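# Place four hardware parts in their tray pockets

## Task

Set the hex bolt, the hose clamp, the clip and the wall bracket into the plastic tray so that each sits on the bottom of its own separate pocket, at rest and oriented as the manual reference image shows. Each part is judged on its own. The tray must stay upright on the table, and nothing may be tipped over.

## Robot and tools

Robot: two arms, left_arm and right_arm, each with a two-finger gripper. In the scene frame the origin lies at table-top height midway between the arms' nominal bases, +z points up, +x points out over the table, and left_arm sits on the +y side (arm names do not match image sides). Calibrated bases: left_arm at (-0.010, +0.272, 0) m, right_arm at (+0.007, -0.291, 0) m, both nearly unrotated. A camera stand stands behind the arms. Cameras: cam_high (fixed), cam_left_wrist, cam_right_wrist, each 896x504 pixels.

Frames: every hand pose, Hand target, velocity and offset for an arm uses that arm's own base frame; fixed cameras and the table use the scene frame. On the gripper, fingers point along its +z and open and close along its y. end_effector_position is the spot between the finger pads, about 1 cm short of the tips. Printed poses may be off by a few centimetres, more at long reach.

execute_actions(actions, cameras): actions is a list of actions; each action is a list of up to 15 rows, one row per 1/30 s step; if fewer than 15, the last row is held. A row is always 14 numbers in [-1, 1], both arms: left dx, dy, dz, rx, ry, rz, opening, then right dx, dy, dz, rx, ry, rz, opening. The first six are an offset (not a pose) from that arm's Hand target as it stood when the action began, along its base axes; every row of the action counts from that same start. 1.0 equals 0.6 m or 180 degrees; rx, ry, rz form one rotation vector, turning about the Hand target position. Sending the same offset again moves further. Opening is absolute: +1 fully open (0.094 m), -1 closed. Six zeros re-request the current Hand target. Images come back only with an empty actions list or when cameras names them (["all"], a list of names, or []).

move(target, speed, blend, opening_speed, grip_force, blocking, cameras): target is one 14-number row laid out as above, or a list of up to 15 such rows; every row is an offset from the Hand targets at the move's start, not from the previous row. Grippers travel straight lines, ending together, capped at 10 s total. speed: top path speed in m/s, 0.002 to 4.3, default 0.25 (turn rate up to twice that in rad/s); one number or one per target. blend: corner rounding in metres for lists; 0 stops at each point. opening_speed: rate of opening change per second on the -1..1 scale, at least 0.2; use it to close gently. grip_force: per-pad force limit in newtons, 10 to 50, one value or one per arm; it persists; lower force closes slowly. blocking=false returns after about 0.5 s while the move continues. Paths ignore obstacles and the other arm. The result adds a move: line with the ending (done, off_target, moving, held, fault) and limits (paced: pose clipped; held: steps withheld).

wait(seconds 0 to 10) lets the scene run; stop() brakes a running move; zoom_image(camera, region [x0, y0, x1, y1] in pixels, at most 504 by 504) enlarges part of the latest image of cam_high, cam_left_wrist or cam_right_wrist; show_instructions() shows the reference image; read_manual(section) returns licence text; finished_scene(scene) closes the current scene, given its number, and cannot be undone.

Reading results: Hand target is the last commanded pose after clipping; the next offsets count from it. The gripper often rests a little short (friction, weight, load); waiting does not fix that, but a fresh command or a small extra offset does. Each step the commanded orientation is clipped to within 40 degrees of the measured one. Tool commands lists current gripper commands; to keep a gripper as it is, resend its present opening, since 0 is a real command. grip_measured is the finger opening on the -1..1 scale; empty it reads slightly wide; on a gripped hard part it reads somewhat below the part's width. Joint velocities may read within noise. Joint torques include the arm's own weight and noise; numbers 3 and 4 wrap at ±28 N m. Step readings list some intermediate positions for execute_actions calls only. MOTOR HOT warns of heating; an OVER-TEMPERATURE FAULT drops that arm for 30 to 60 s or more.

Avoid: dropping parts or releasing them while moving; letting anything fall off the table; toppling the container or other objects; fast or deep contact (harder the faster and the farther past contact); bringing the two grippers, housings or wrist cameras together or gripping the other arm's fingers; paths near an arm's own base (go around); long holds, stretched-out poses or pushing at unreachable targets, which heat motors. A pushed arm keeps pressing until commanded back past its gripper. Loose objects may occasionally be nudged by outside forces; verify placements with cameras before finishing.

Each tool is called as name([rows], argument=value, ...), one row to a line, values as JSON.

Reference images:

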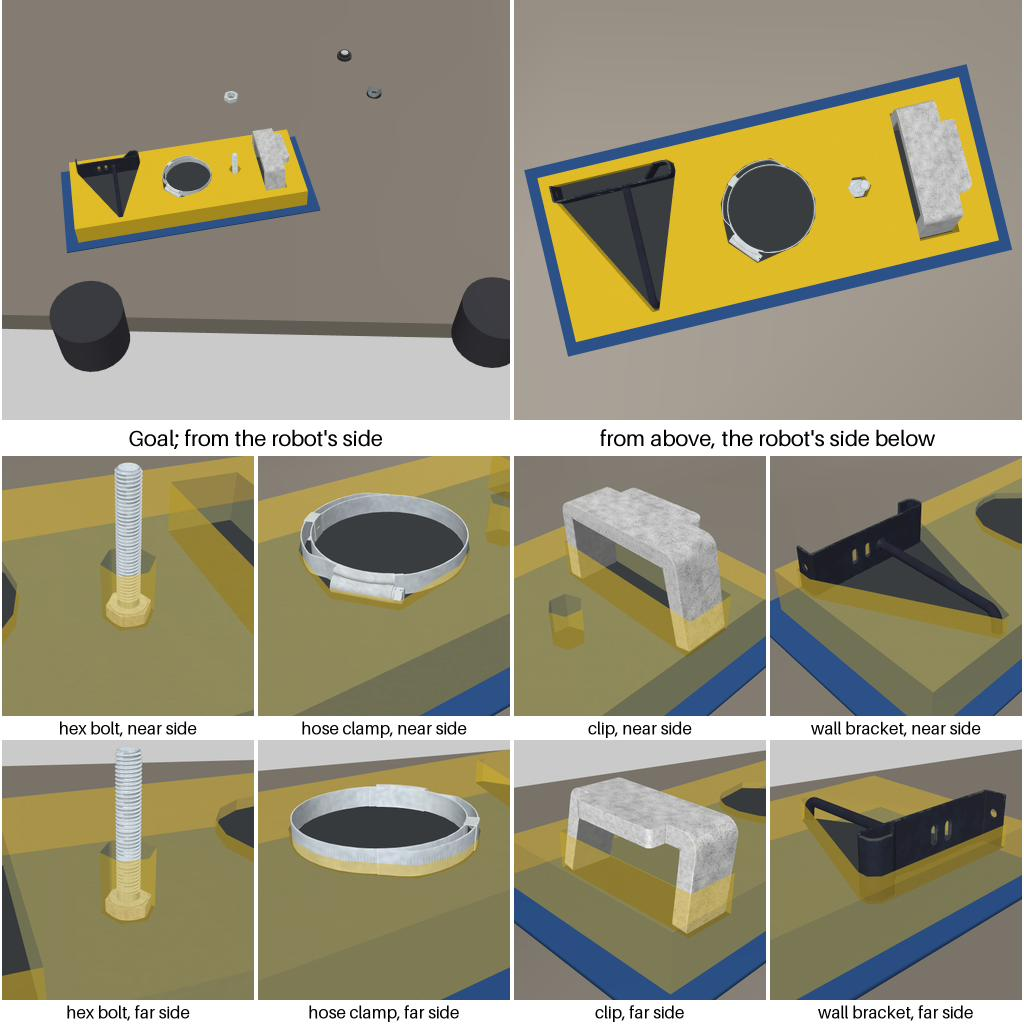

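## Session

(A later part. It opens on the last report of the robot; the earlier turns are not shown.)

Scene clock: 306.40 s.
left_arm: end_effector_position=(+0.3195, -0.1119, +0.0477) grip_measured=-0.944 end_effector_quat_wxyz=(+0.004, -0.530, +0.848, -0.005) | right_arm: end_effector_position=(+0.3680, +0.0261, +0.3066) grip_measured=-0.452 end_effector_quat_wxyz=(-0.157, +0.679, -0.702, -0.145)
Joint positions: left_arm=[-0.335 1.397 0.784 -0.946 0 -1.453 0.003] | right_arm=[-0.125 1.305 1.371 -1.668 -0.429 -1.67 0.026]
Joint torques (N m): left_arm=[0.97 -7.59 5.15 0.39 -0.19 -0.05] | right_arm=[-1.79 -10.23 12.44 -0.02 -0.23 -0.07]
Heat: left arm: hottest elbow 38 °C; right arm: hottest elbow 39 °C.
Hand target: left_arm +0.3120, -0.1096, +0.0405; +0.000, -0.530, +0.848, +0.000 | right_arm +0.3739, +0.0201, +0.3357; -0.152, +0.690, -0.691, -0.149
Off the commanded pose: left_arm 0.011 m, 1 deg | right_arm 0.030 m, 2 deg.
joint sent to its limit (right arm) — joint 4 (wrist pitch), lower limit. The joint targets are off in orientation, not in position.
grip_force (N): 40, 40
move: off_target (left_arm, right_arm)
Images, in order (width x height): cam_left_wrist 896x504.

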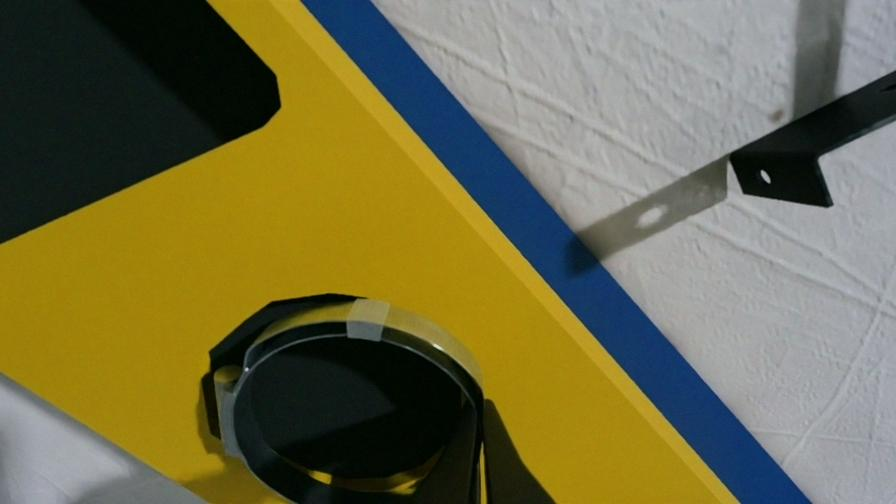

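move(target=[-0.0015,0.0155,0.003,0,0,0,-1, 0,0,0,0,0,0,-0.45], speed=0.1, cameras=["cam_left_wrist"])

zoom_image(camera="cam_left_wrist", region=[180, 250, 560, 504])

Scene clock: 307.63 s.
left_arm: end_effector_position=(+0.3167, -0.1083, +0.0478) grip_measured=-0.944 end_effector_quat_wxyz=(+0.004, -0.530, +0.848, -0.005) | right_arm: end_effector_position=(+0.3680, +0.0261, +0.3066) grip_measured=-0.452 end_effector_quat_wxyz=(-0.157, +0.679, -0.702, -0.145)
Joint positions: left_arm=[-0.328 1.386 0.774 -0.946 0 -1.446 0.003] | right_arm=[-0.125 1.305 1.371 -1.668 -0.429 -1.67 0.026]
Joint torques (N m): left_arm=[2.67 -7.71 5.48 0.25 -0.2 0.02] | right_arm=[-1.85 -10.17 12.45 -0.02 -0.23 -0.07]
Heat: left arm: hottest elbow 38 °C; right arm: hottest elbow 39 °C.
Hand target: left_arm +0.3111, -0.1003, +0.0423; +0.000, -0.530, +0.848, +0.000 | right_arm +0.3739, +0.0201, +0.3357; -0.152, +0.690, -0.691, -0.149
Off the commanded pose: left_arm 0.011 m, 1 deg | right_arm 0.030 m, 2 deg.
joint sent to its limit (right arm) — joint 4 (wrist pitch), lower limit. The joint targets are off in orientation, not in position.
grip_force (N): 40, 40
move: off_target (left_arm, right_arm)
Images, in order (width x height): cam_left_wrist 896x504.

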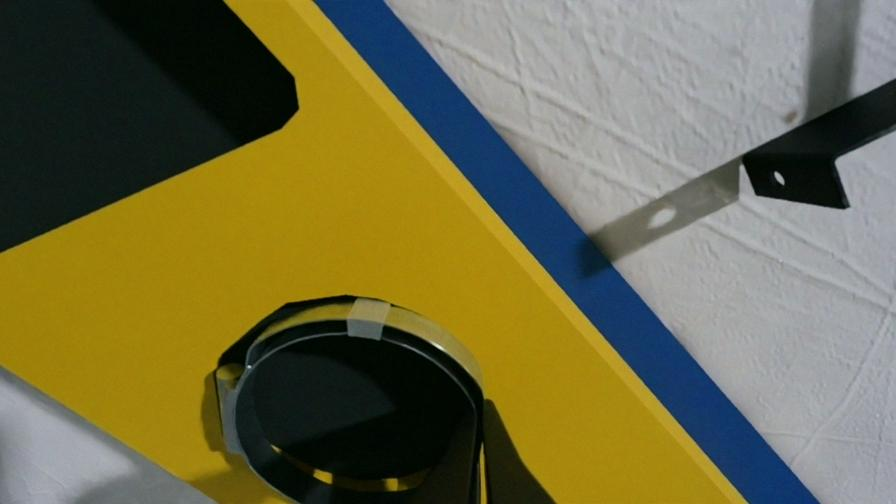

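Scaled by 1.326 from the camera's 896x504 image, which has a finer 1280x720 frame.

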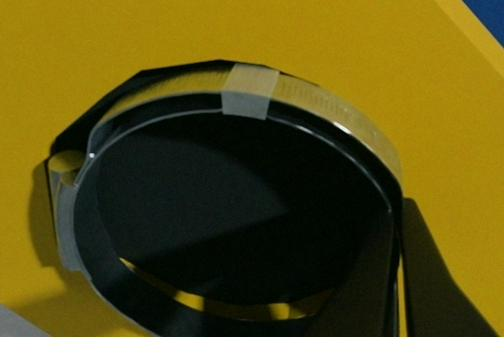

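move(target=[-0.006,-0.016,-0.004,0,0,0,-1, 0,0,0,0,0,0,-0.45], speed=0.1, cameras=["cam_left_wrist"])

zoom_image(camera="cam_left_wrist", region=[180, 250, 560, 504])

Scene clock: 308.70 s.
left_arm: end_effector_position=(+0.3167, -0.1084, +0.0478) grip_measured=-0.944 end_effector_quat_wxyz=(+0.004, -0.530, +0.848, -0.005) | right_arm: end_effector_position=(+0.3680, +0.0261, +0.3066) grip_measured=-0.452 end_effector_quat_wxyz=(-0.157, +0.679, -0.702, -0.145)
Joint positions: left_arm=[-0.329 1.386 0.774 -0.946 0 -1.445 0.003] | right_arm=[-0.125 1.305 1.371 -1.668 -0.429 -1.67 0.026]
Joint torques (N m): left_arm=[-0.03 -7.59 5.08 0.59 -0.18 -0.17] | right_arm=[-1.79 -10.23 12.44 -0.02 -0.23 -0.07]
Heat: left arm: hottest elbow 38 °C; right arm: hottest elbow 39 °C.
Hand target: left_arm +0.3075, -0.1100, +0.0399; +0.000, -0.530, +0.848, +0.000 | right_arm +0.3739, +0.0201, +0.3357; -0.152, +0.690, -0.691, -0.149
Off the commanded pose: left_arm 0.012 m, 1 deg | right_arm 0.030 m, 2 deg.
joint sent to its limit (right arm) — joint 4 (wrist pitch), lower limit. The joint targets are off in orientation, not in position.
grip_force (N): 40, 40
move: off_target (left_arm, right_arm)
Images, in order (width x height): cam_left_wrist 896x504.

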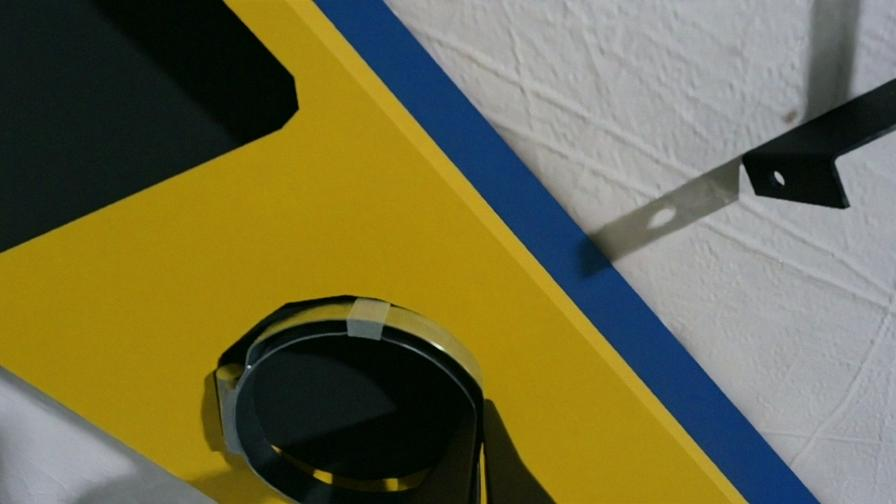

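Scaled by 1.326 from the camera's 896x504 image, which has a finer 1280x720 frame.

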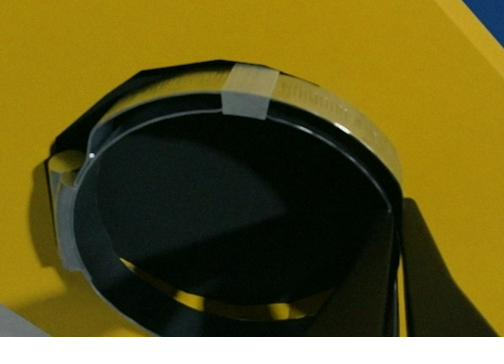

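move(target=[-0.009,-0.004,-0.005,0,0,0,-1, 0,0,0,0,0,0,-0.45], speed=0.1, cameras=["cam_left_wrist"])

zoom_image(camera="cam_left_wrist", region=[180, 250, 560, 504])

Scene clock: 309.67 s.
left_arm: end_effector_position=(+0.3152, -0.1101, +0.0472) grip_measured=-0.944 end_effector_quat_wxyz=(+0.009, -0.531, +0.847, -0.010) | right_arm: end_effector_position=(+0.3680, +0.0261, +0.3066) grip_measured=-0.452 end_effector_quat_wxyz=(-0.157, +0.679, -0.702, -0.145)
Joint positions: left_arm=[-0.335 1.376 0.762 -0.931 -0.002 -1.455 0.003] | right_arm=[-0.125 1.305 1.371 -1.668 -0.429 -1.67 0.026]
Joint torques (N m): left_arm=[-0.32 -6.83 4.88 0.24 -0.12 -0.17] | right_arm=[-1.85 -10.17 12.45 -0.02 -0.24 -0.08]
Heat: left arm: hottest elbow 38 °C; right arm: hottest elbow 39 °C.
Hand target: left_arm +0.3020, -0.1125, +0.0369; +0.000, -0.530, +0.848, +0.000 | right_arm +0.3739, +0.0201, +0.3357; -0.152, +0.690, -0.691, -0.149
Off the commanded pose: left_arm 0.017 m, 1 deg | right_arm 0.030 m, 2 deg.
joint sent to its limit (right arm) — joint 4 (wrist pitch), lower limit. The joint targets are off in orientation, not in position.
grip_force (N): 40, 40
move: off_target (left_arm, right_arm)
Images, in order (width x height): cam_left_wrist 896x504.

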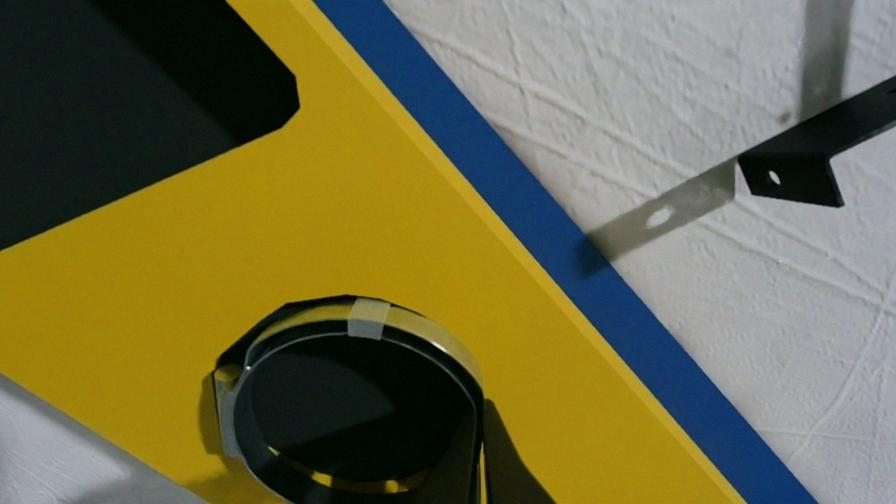

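Scaled by 1.326 from the camera's 896x504 image, which has a finer 1280x720 frame.

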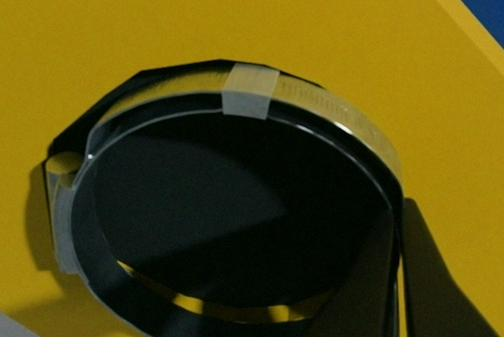

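move([
  [0,0,0,0,0,0,-0.7, 0,0,0,0,0,0,-0.45],
  [-0.0142,0.005,0,0,0,0,-0.7, 0,0,0,0,0,0,-0.45],
], speed=0.04, opening_speed=0.6, cameras=["cam_left_wrist"])

zoom_image(camera="cam_left_wrist", region=[180, 250, 560, 504])

Scene clock: 312.10 s.
left_arm: end_effector_position=(+0.3055, -0.1083, +0.0437) grip_measured=-0.702 end_effector_quat_wxyz=(+0.007, -0.530, +0.848, -0.007) | right_arm: end_effector_position=(+0.3680, +0.0261, +0.3066) grip_measured=-0.452 end_effector_quat_wxyz=(-0.157, +0.679, -0.702, -0.145)
Joint positions: left_arm=[-0.34 1.361 0.736 -0.926 -0.001 -1.458 0.014] | right_arm=[-0.125 1.305 1.371 -1.668 -0.429 -1.67 0.026]
Joint torques (N m): left_arm=[-0.09 -7.53 5 0.28 -0.16 -0.18] | right_arm=[-1.85 -10.17 12.44 0.01 -0.24 -0.07]
Heat: left arm: hottest elbow 37 °C; right arm: hottest elbow 39 °C.
Hand target: left_arm +0.2935, -0.1094, +0.0369; +0.000, -0.530, +0.848, +0.000 | right_arm +0.3739, +0.0201, +0.3357; -0.152, +0.690, -0.691, -0.149
Off the commanded pose: left_arm 0.014 m, 1 deg | right_arm 0.030 m, 2 deg.
joint sent to its limit (right arm) — joint 4 (wrist pitch), lower limit. The joint targets are off in orientation, not in position.
grip_force (N): 40, 40
move: off_target (left_arm, right_arm)
Images, in order (width x height): cam_left_wrist 896x504.

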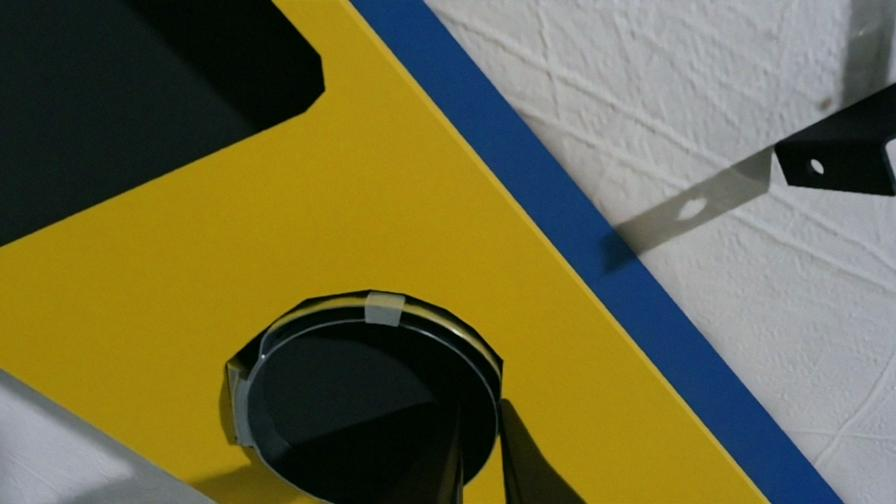

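Scaled by 1.326 from the camera's 896x504 image, which has a finer 1280x720 frame.

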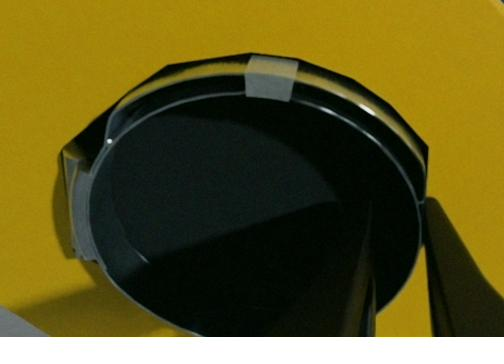

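move([
  [0,0,0,0,0,0,-0.52, 0,0,0,0,0,0,-0.45],
  [0.035,-0.012,0.15,0,0,0,-0.52, 0,0,0,0,0,0,-0.45],
], speed=0.15, cameras=["cam_left_wrist"])

zoom_image(camera="cam_left_wrist", region=[220, 150, 600, 440])

Scene clock: 314.63 s.
left_arm: end_effector_position=(+0.3013, -0.1069, +0.1091) grip_measured=-0.522 end_effector_quat_wxyz=(-0.011, -0.530, +0.848, +0.015) | right_arm: end_effector_position=(+0.3680, +0.0261, +0.3066) grip_measured=-0.452 end_effector_quat_wxyz=(-0.157, +0.679, -0.702, -0.145)
Joint positions: left_arm=[-0.34 1.286 0.865 -1.187 -0.001 -1.458 0.022] | right_arm=[-0.125 1.305 1.371 -1.668 -0.429 -1.67 0.026]
Joint torques (N m): left_arm=[-0.21 -7.24 11.34 -0.54 -0.13 -0.19] | right_arm=[-1.85 -10.23 12.45 0.01 -0.24 -0.07]
Heat: left arm: hottest elbow 37 °C; right arm: hottest elbow 39 °C.
Hand target: left_arm +0.3144, -0.1165, +0.1268; +0.000, -0.530, +0.848, +0.000 | right_arm +0.3739, +0.0201, +0.3357; -0.152, +0.690, -0.691, -0.149
Off the commanded pose: left_arm 0.024 m, 2 deg | right_arm 0.030 m, 2 deg.
joint sent to its limit (right arm) — joint 4 (wrist pitch), lower limit. The joint targets are off in orientation, not in position.
grip_force (N): 40, 40
move: off_target (left_arm, right_arm)
Images, in order (width x height): cam_left_wrist 896x504.

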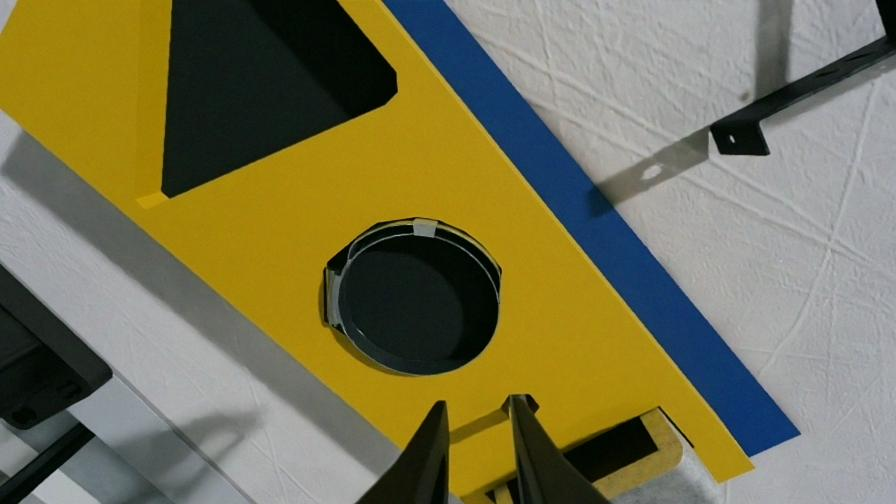

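Scaled by 1.326 from the camera's 896x504 image, which has a finer 1280x720 frame.

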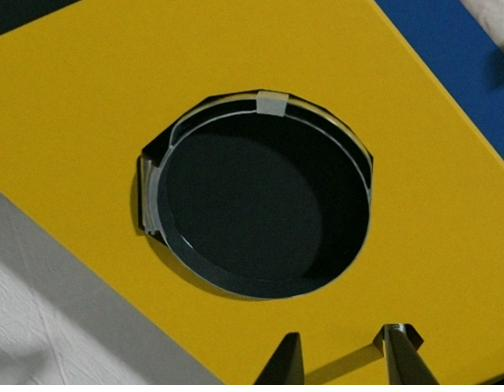

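move([
  [0.0,0.0,0.12,0,0,0,-0.3, 0,0,0,0.1,0,0,-0.45],
  [0.2927,0.1025,0.132,-0.0825,0.0175,0.1549,-0.3, 0,0,0,0.1,0,0,-0.45],
], speed=0.4, blend=[0.04,0], cameras=["all"])

Scene clock: 319.70 s.
left_arm: end_effector_position=(+0.4748, -0.0570, +0.1983) grip_measured=-0.303 end_effector_quat_wxyz=(+0.093, +0.707, -0.695, +0.090) | right_arm: end_effector_position=(+0.3785, +0.0230, +0.3321) grip_measured=-0.452 end_effector_quat_wxyz=(-0.289, +0.644, -0.679, -0.201)
Joint positions: left_arm=[-0.025 1.596 1.42 -1.391 0.26 -1.613 0.033] | right_arm=[-0.245 1.305 1.365 -1.668 -0.719 -1.776 0.026]
Joint torques (N m): left_arm=[1.67 -10.87 12.41 -0.36 0.06 -0.17] | right_arm=[-1.79 -9.35 7.72 -0.01 -0.67 -0.06]
Heat: left arm: hottest elbow 38 °C; right arm: hottest elbow 39 °C.
Hand target: left_arm +0.4901, -0.0551, +0.2060; +0.091, +0.714, -0.688, +0.094 | right_arm +0.3740, +0.0201, +0.3358; -0.258, +0.658, -0.660, -0.256
Off the commanded pose: left_arm 0.017 m, 1 deg | right_arm 0.007 m, 8 deg.
joint sent to its limit (right arm) — joint 4 (wrist pitch), lower limit. The joint targets are off in orientation, not in position.
grip_force (N): 40, 40
move: off_target (left_arm, right_arm)

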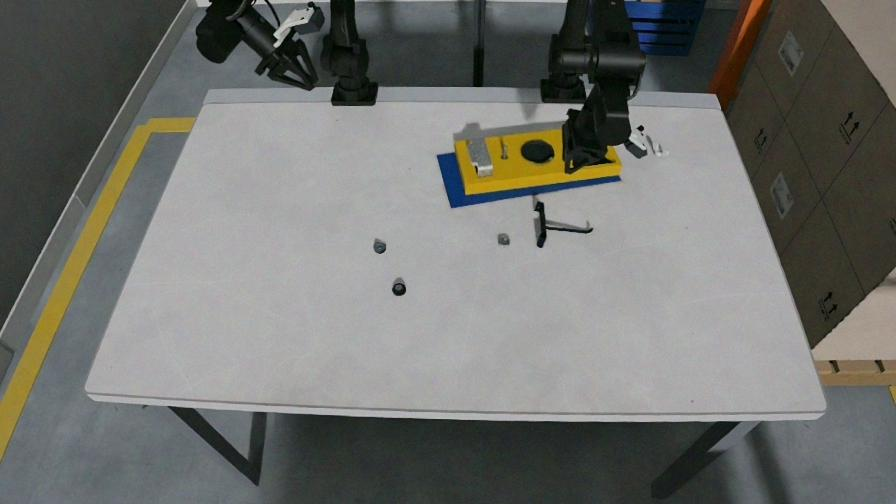

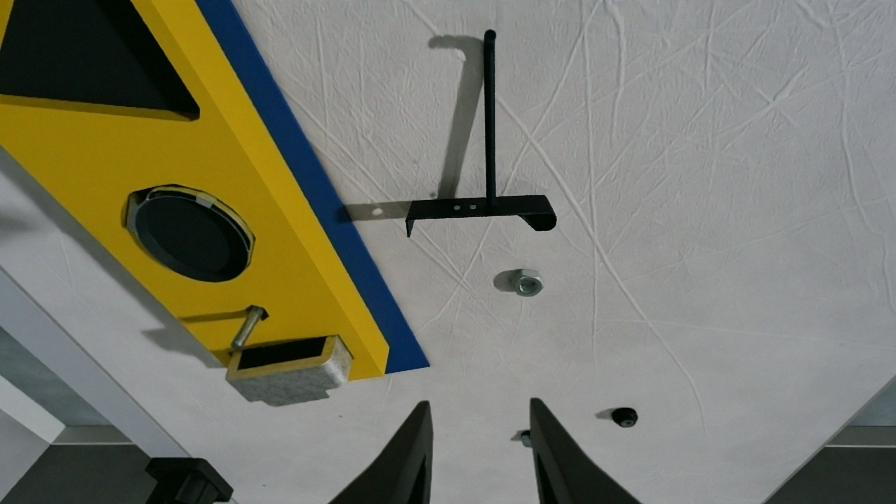

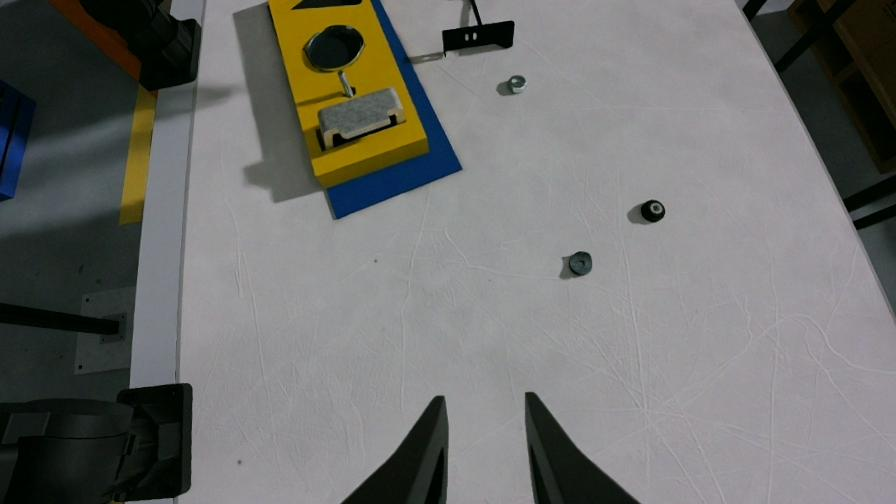

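move(target=[-0.0185,0.0185,-0.24,0,0,0,-0.3, 0,0,0,0,0,0,-0.45], speed=0.3, cameras=["cam_left_wrist"])

Scene clock: 322.90 s.
left_arm: end_effector_position=(+0.4768, -0.0494, +0.0697) grip_measured=-0.303 end_effector_quat_wxyz=(+0.090, +0.713, -0.689, +0.093) | right_arm: end_effector_position=(+0.3785, +0.0230, +0.3321) grip_measured=-0.452 end_effector_quat_wxyz=(-0.289, +0.644, -0.679, -0.201)
Joint positions: left_arm=[-0.009 1.706 1.202 -1.055 0.26 -1.614 0.033] | right_arm=[-0.245 1.305 1.365 -1.668 -0.719 -1.776 0.026]
Joint torques (N m): left_arm=[2.2 -12.28 7.2 0.87 0.09 0.04] | right_arm=[-1.79 -9.23 7.73 -0.02 -0.68 -0.06]
Heat: left arm: hottest elbow 39 °C; right arm: hottest elbow 38 °C.
Hand target: left_arm +0.4789, -0.0440, +0.0621; +0.091, +0.714, -0.688, +0.094 | right_arm +0.3740, +0.0201, +0.3358; -0.258, +0.658, -0.660, -0.256
Off the commanded pose: left_arm 0.010 m, 0 deg | right_arm 0.007 m, 8 deg.
joint sent to its limit (right arm) — joint 4 (wrist pitch), lower limit. The joint targets are off in orientation, not in position.
grip_force (N): 40, 40
move: off_target (right_arm)
Images, in order (width x height): cam_left_wrist 896x504.

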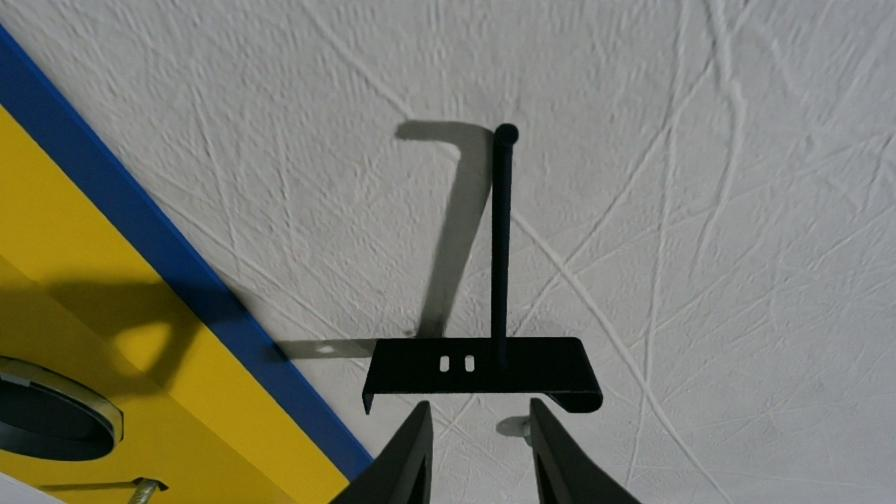

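move(target=[0.0077,0.0133,-0.055,0,0,0,-0.5, 0,0,0,0,0,0,-0.45], speed=0.2, cameras=["cam_left_wrist"])

Scene clock: 325.53 s.
left_arm: end_effector_position=(+0.4852, -0.0416, +0.0420) grip_measured=-0.498 end_effector_quat_wxyz=(+0.086, +0.714, -0.688, +0.098) | right_arm: end_effector_position=(+0.3785, +0.0230, +0.3321) grip_measured=-0.452 end_effector_quat_wxyz=(-0.289, +0.644, -0.679, -0.201)
Joint positions: left_arm=[0.007 1.756 1.186 -0.981 0.26 -1.603 0.024] | right_arm=[-0.245 1.305 1.365 -1.668 -0.719 -1.776 0.026]
Joint torques (N m): left_arm=[1.85 -11.52 6.28 0.68 0.05 0.12] | right_arm=[-1.73 -9.35 7.73 -0.01 -0.68 -0.07]
Heat: left arm: hottest elbow 39 °C; right arm: hottest elbow 38 °C.
Hand target: left_arm +0.4836, -0.0360, +0.0291; +0.091, +0.714, -0.688, +0.094 | right_arm +0.3740, +0.0201, +0.3358; -0.258, +0.658, -0.660, -0.256
Off the commanded pose: left_arm 0.014 m, 1 deg | right_arm 0.007 m, 8 deg.
joint sent to its limit (right arm) — joint 4 (wrist pitch), lower limit. The joint targets are off in orientation, not in position.
grip_force (N): 40, 40
move: off_target (left_arm, right_arm)
Images, in order (width x height): cam_left_wrist 896x504.

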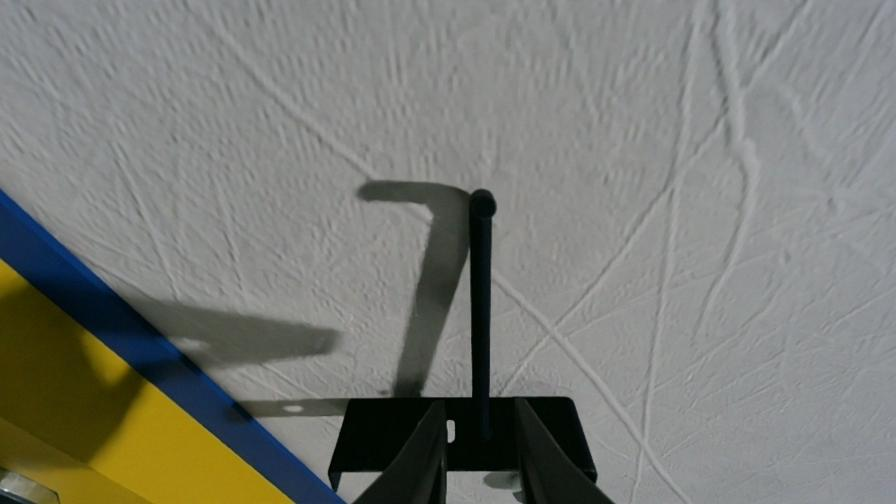

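move(target=[-0.005,0,-0.035,0,0,0,-0.5, 0,0,0,0,0,0,-0.45], speed=0.1, cameras=["cam_left_wrist"])

Scene clock: 326.87 s.
left_arm: end_effector_position=(+0.4840, -0.0416, +0.0230) grip_measured=-0.498 end_effector_quat_wxyz=(+0.084, +0.714, -0.688, +0.099) | right_arm: end_effector_position=(+0.3785, +0.0230, +0.3321) grip_measured=-0.452 end_effector_quat_wxyz=(-0.289, +0.644, -0.679, -0.201)
Joint positions: left_arm=[0.007 1.78 1.16 -0.926 0.26 -1.602 0.024] | right_arm=[-0.245 1.305 1.365 -1.668 -0.719 -1.776 0.026]
Joint torques (N m): left_arm=[2.2 -11.87 6.08 0.66 0.06 0.07] | right_arm=[-1.67 -9.35 7.73 -0.03 -0.67 -0.06]
Heat: left arm: hottest elbow 38 °C; right arm: hottest elbow 38 °C.
Hand target: left_arm +0.4806, -0.0360, +0.0080; +0.091, +0.714, -0.688, +0.094 | right_arm +0.3740, +0.0201, +0.3358; -0.258, +0.658, -0.660, -0.256
Off the commanded pose: left_arm 0.016 m, 1 deg | right_arm 0.007 m, 8 deg.
joint sent to its limit (right arm) — joint 4 (wrist pitch), lower limit. The joint targets are off in orientation, not in position.
grip_force (N): 40, 40
move: off_target (left_arm, right_arm)
Images, in order (width x height): cam_left_wrist 896x504.

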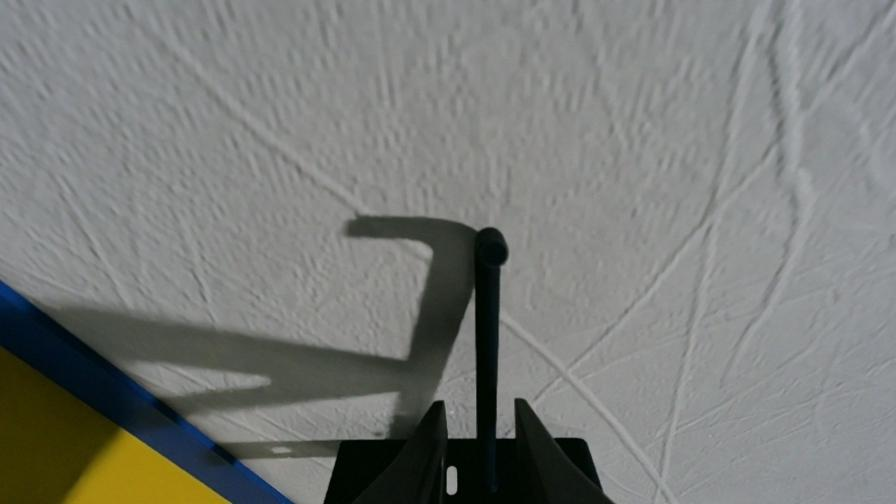

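move([
  [-0.003,0,-0.0085,0,0,0,-0.5, 0,0,0,0,0,0,-0.45],
  [-0.003,0,-0.0085,0,0,0,-1, 0,0,0,0,0,0,-0.45],
], speed=0.1, opening_speed=1.0, cameras=["cam_left_wrist"])

Scene clock: 329.13 s.
left_arm: end_effector_position=(+0.4840, -0.0416, +0.0199) grip_measured=-0.878 end_effector_quat_wxyz=(+0.082, +0.713, -0.689, +0.102) | right_arm: end_effector_position=(+0.3785, +0.0230, +0.3321) grip_measured=-0.452 end_effector_quat_wxyz=(-0.289, +0.644, -0.679, -0.201)
Joint positions: left_arm=[0.007 1.781 1.151 -0.91 0.26 -1.601 0.006] | right_arm=[-0.245 1.305 1.365 -1.668 -0.719 -1.776 0.026]
Joint torques (N m): left_arm=[1.9 -11.87 5.93 0.62 0.06 0.07] | right_arm=[-1.73 -9.35 7.73 -0.03 -0.68 -0.06]
Heat: left arm: hottest elbow 38 °C; right arm: hottest elbow 38 °C.
Hand target: left_arm +0.4789, -0.0360, +0.0031; +0.091, +0.714, -0.688, +0.094 | right_arm +0.3740, +0.0201, +0.3358; -0.258, +0.658, -0.660, -0.256
Off the commanded pose: left_arm 0.019 m, 1 deg | right_arm 0.007 m, 8 deg.
joint sent to its limit (right arm) — joint 4 (wrist pitch), lower limit. The joint targets are off in orientation, not in position.
grip_force (N): 40, 40
move: off_target (left_arm, right_arm); target 2's new opening was sent with left_arm's hand 0.018 m and 1 deg from that target
Images, in order (width x height): cam_left_wrist 896x504.

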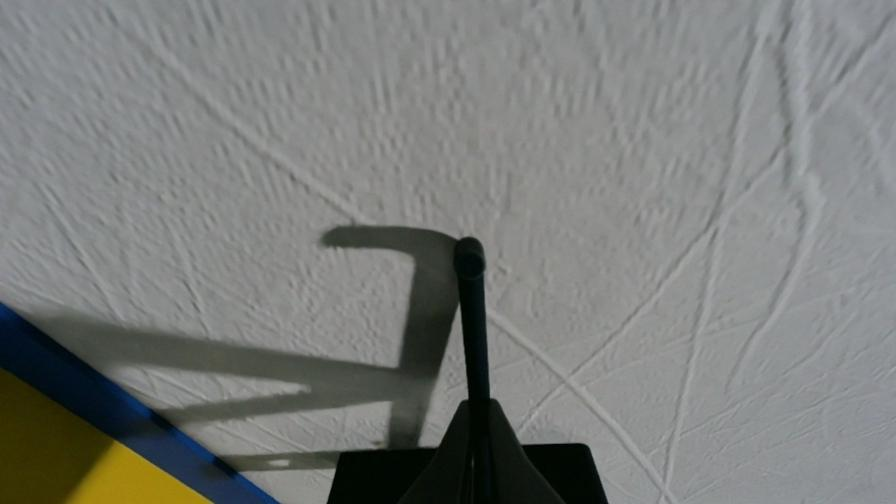

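move([
  [0.0167,0,0.2333,0,0,0,-1, 0,0,0,0,0,0,-0.45],
  [-0.0732,0.2517,0.2782,0,0,-0.4285,-1, 0,0,0,0,0,0,-0.45],
  [-0.0732,0.2517,0.27,0.4281,-0.3165,-0.3318,-1, 0,0,0,0,0,0,-0.45],
], speed=[0.25,0.4,0.4], blend=[0.03,0.02,0], cameras=["cam_high","cam_left_wrist"])

Scene clock: 337.70 s.
left_arm: end_effector_position=(+0.4367, +0.1101, +0.1678) grip_measured=-0.880 end_effector_quat_wxyz=(+0.601, -0.105, +0.789, +0.072) | right_arm: end_effector_position=(+0.3785, +0.0230, +0.3321) grip_measured=-0.452 end_effector_quat_wxyz=(-0.289, +0.644, -0.679, -0.201)
Joint positions: left_arm=[0.246 1.19 0.394 0.526 -0.005 -0.014 0.006] | right_arm=[-0.245 1.305 1.365 -1.668 -0.719 -1.776 0.026]
Joint torques (N m): left_arm=[1.85 -3.96 6.67 2.8 -0.02 0.08] | right_arm=[-1.73 -9.41 7.72 -0.02 -0.68 -0.06]
Heat: left arm: hottest elbow 38 °C; right arm: hottest elbow 37 °C.
Hand target: left_arm +0.4350, +0.1150, +0.1650; +0.604, -0.103, +0.787, +0.079 | right_arm +0.3740, +0.0201, +0.3358; -0.258, +0.658, -0.660, -0.256
Off the commanded pose: left_arm 0.006 m, 1 deg | right_arm 0.007 m, 8 deg.
joint sent to its limit (right arm) — joint 4 (wrist pitch), lower limit. The joint targets are off in orientation, not in position.
grip_force (N): 40, 40
move: off_target (right_arm)
Images, in order (width x height): cam_high 896x504, cam_left_wrist 896x504.

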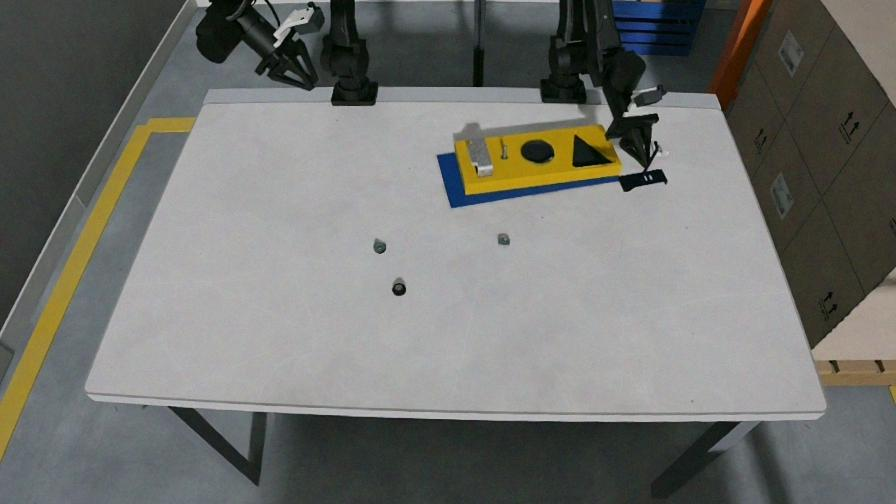

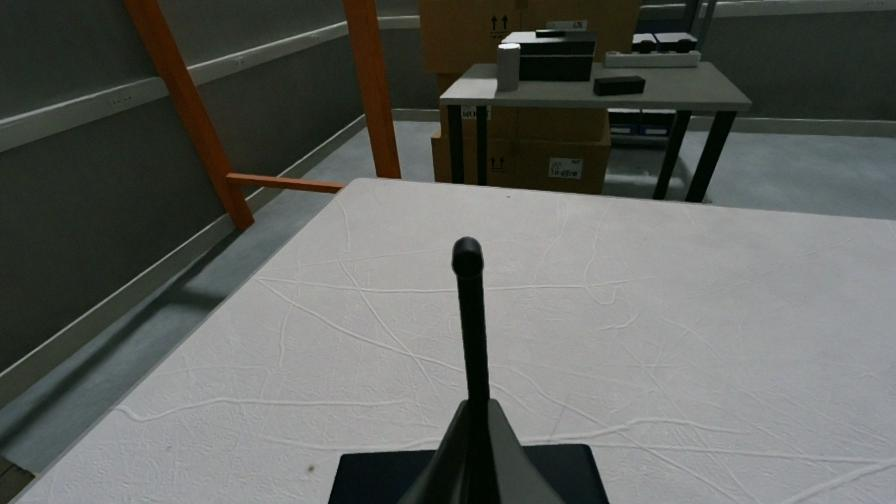

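move(target=[0,0,-0.145,0,0,0,-1, 0,0,0,0,0,0,-0.45], speed=0.15, cameras=["cam_high","cam_left_wrist"])

zoom_image(camera="cam_high", region=[560, 100, 720, 220])

Scene clock: 340.47 s.
left_arm: end_effector_position=(+0.4371, +0.1102, +0.0792) grip_measured=-0.880 end_effector_quat_wxyz=(+0.600, -0.105, +0.790, +0.072) | right_arm: end_effector_position=(+0.3785, +0.0230, +0.3321) grip_measured=-0.452 end_effector_quat_wxyz=(-0.289, +0.644, -0.679, -0.201)
Joint positions: left_arm=[0.246 1.577 0.325 0.979 -0.005 -0.014 0.006] | right_arm=[-0.245 1.305 1.365 -1.668 -0.719 -1.776 0.026]
Joint torques (N m): left_arm=[2.32 -5.83 3.79 3.07 -0.01 0.09] | right_arm=[-1.79 -9.29 7.71 -0.03 -0.67 -0.06]
Heat: left arm: hottest elbow 38 °C; right arm: hottest elbow 37 °C.
Hand target: left_arm +0.4350, +0.1150, +0.0780; +0.604, -0.103, +0.787, +0.079 | right_arm +0.3740, +0.0201, +0.3358; -0.258, +0.658, -0.660, -0.256
Off the commanded pose: left_arm 0.005 m, 1 deg | right_arm 0.007 m, 8 deg.
joint sent to its limit (right arm) — joint 4 (wrist pitch), lower limit. The joint targets are off in orientation, not in position.
grip_force (N): 40, 40
move: off_target (right_arm)
Images, in order (width x height): cam_high 896x504, cam_left_wrist 896x504.

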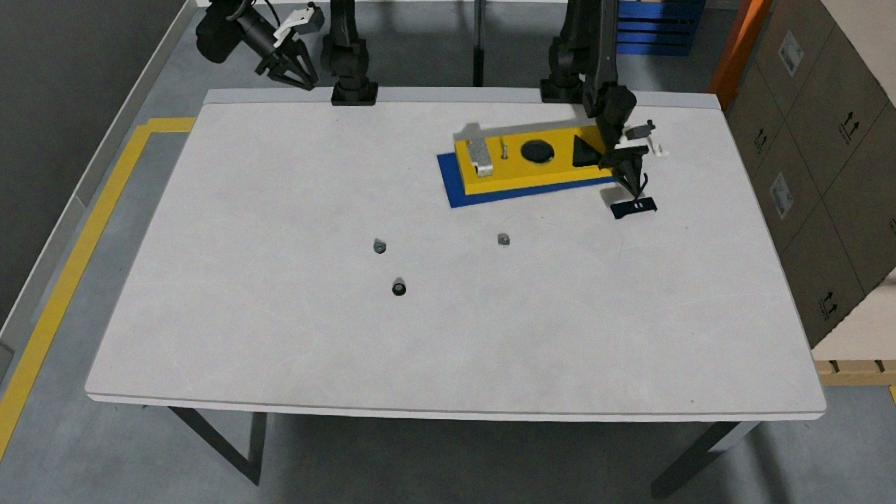

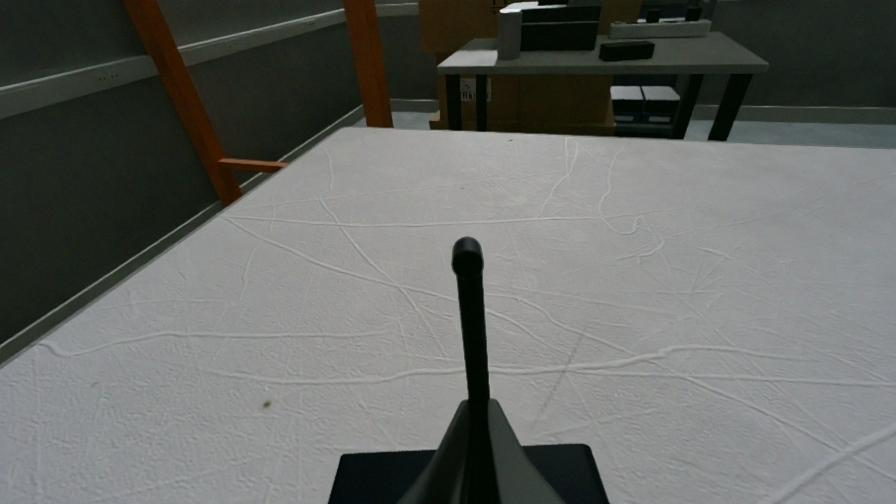

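Scaled by 3.150 from the camera's 896x504 image, which has a finer 1280x720 frame.

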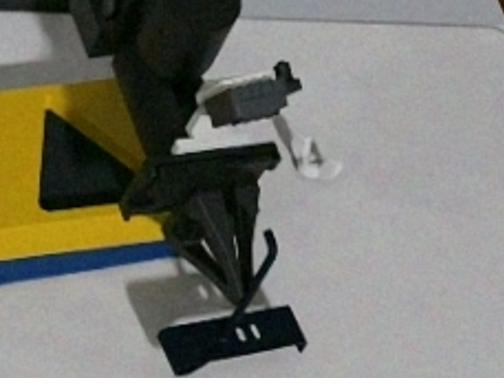

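move(target=[0,0,-0.018,0,0,0,-1, 0,0,0,0,0,0,-0.45], speed=0.06, cameras=["cam_high"])

zoom_image(camera="cam_high", region=[580, 140, 680, 230])

Scene clock: 341.63 s.
left_arm: end_effector_position=(+0.4378, +0.1104, +0.0686) grip_measured=-0.880 end_effector_quat_wxyz=(+0.601, -0.105, +0.789, +0.072) | right_arm: end_effector_position=(+0.3785, +0.0230, +0.3321) grip_measured=-0.452 end_effector_quat_wxyz=(-0.289, +0.644, -0.679, -0.201)
Joint positions: left_arm=[0.246 1.634 0.325 1.037 -0.005 -0.014 0.006] | right_arm=[-0.245 1.305 1.365 -1.668 -0.719 -1.776 0.026]
Joint torques (N m): left_arm=[2.26 -6.36 3.29 3.22 0.02 0.09] | right_arm=[-1.85 -9.29 7.73 -0.02 -0.68 -0.07]
Heat: left arm: hottest elbow 38 °C; right arm: hottest elbow 37 °C.
Hand target: left_arm +0.4350, +0.1150, +0.0672; +0.604, -0.103, +0.787, +0.079 | right_arm +0.3740, +0.0201, +0.3358; -0.258, +0.658, -0.660, -0.256
Off the commanded pose: left_arm 0.006 m, 1 deg | right_arm 0.007 m, 8 deg.
joint sent to its limit (right arm) — joint 4 (wrist pitch), lower limit. The joint targets are off in orientation, not in position.
grip_force (N): 40, 40
move: off_target (right_arm)
Images, in order (width x height): cam_high 896x504.

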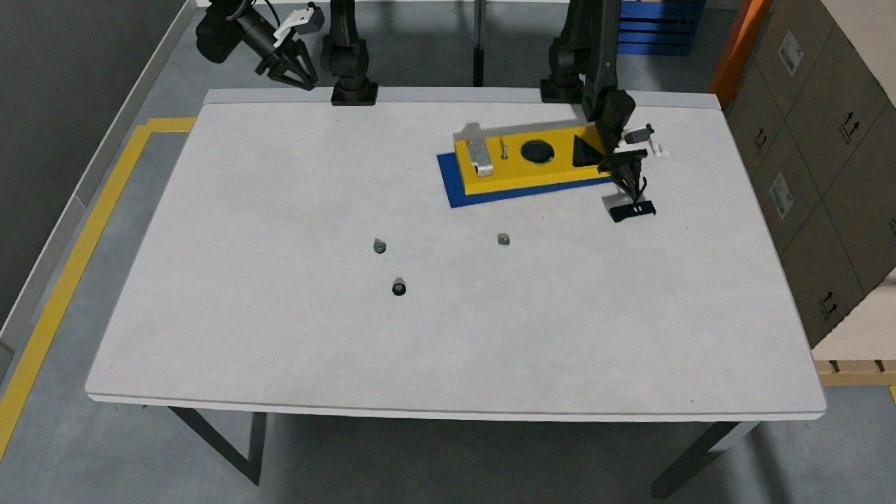

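Scaled by 5.040 from the camera's 896x504 image, which has a finer 1280x720 frame.

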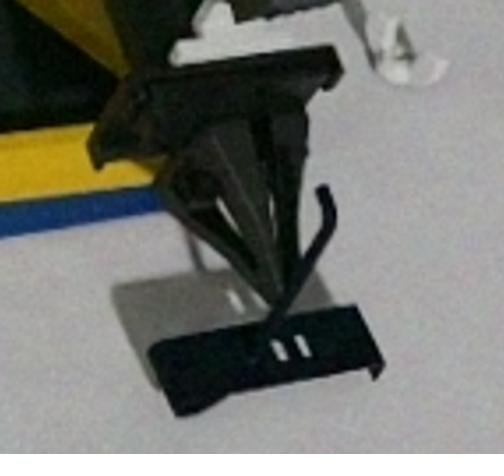

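move(target=[0,0,-0.012,0,0,0,-1, 0,0,0,0,0,0,-0.45], speed=0.05, cameras=["cam_high"])

zoom_image(camera="cam_high", region=[580, 140, 680, 230])

Scene clock: 342.80 s.
left_arm: end_effector_position=(+0.4378, +0.1104, +0.0614) grip_measured=-0.880 end_effector_quat_wxyz=(+0.601, -0.105, +0.789, +0.072) | right_arm: end_effector_position=(+0.3785, +0.0230, +0.3321) grip_measured=-0.452 end_effector_quat_wxyz=(-0.289, +0.644, -0.679, -0.201)
Joint positions: left_arm=[0.246 1.672 0.325 1.075 -0.005 -0.014 0.006] | right_arm=[-0.245 1.305 1.365 -1.668 -0.719 -1.776 0.026]
Joint torques (N m): left_arm=[2.14 -6.53 3.02 3.04 0.01 0.08] | right_arm=[-1.73 -9.29 7.73 -0.03 -0.68 -0.06]
Heat: left arm: hottest elbow 38 °C; right arm: hottest elbow 37 °C.
Hand target: left_arm +0.4350, +0.1150, +0.0600; +0.604, -0.103, +0.787, +0.079 | right_arm +0.3740, +0.0201, +0.3358; -0.258, +0.658, -0.660, -0.256
Off the commanded pose: left_arm 0.006 m, 1 deg | right_arm 0.007 m, 8 deg.
joint sent to its limit (right arm) — joint 4 (wrist pitch), lower limit. The joint targets are off in orientation, not in position.
grip_force (N): 40, 40
move: off_target (right_arm)
Images, in order (width x height): cam_high 896x504.

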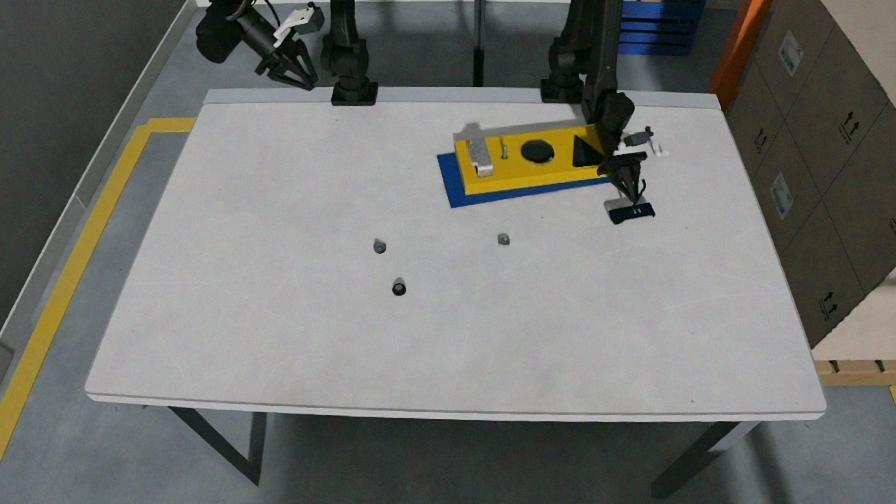

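Scaled by 5.040 from the camera's 896x504 image, which has a finer 1280x720 frame.

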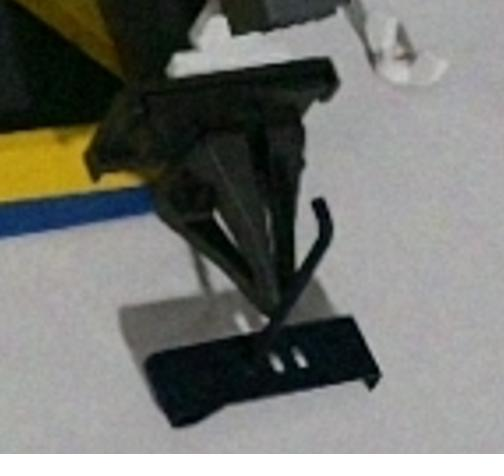

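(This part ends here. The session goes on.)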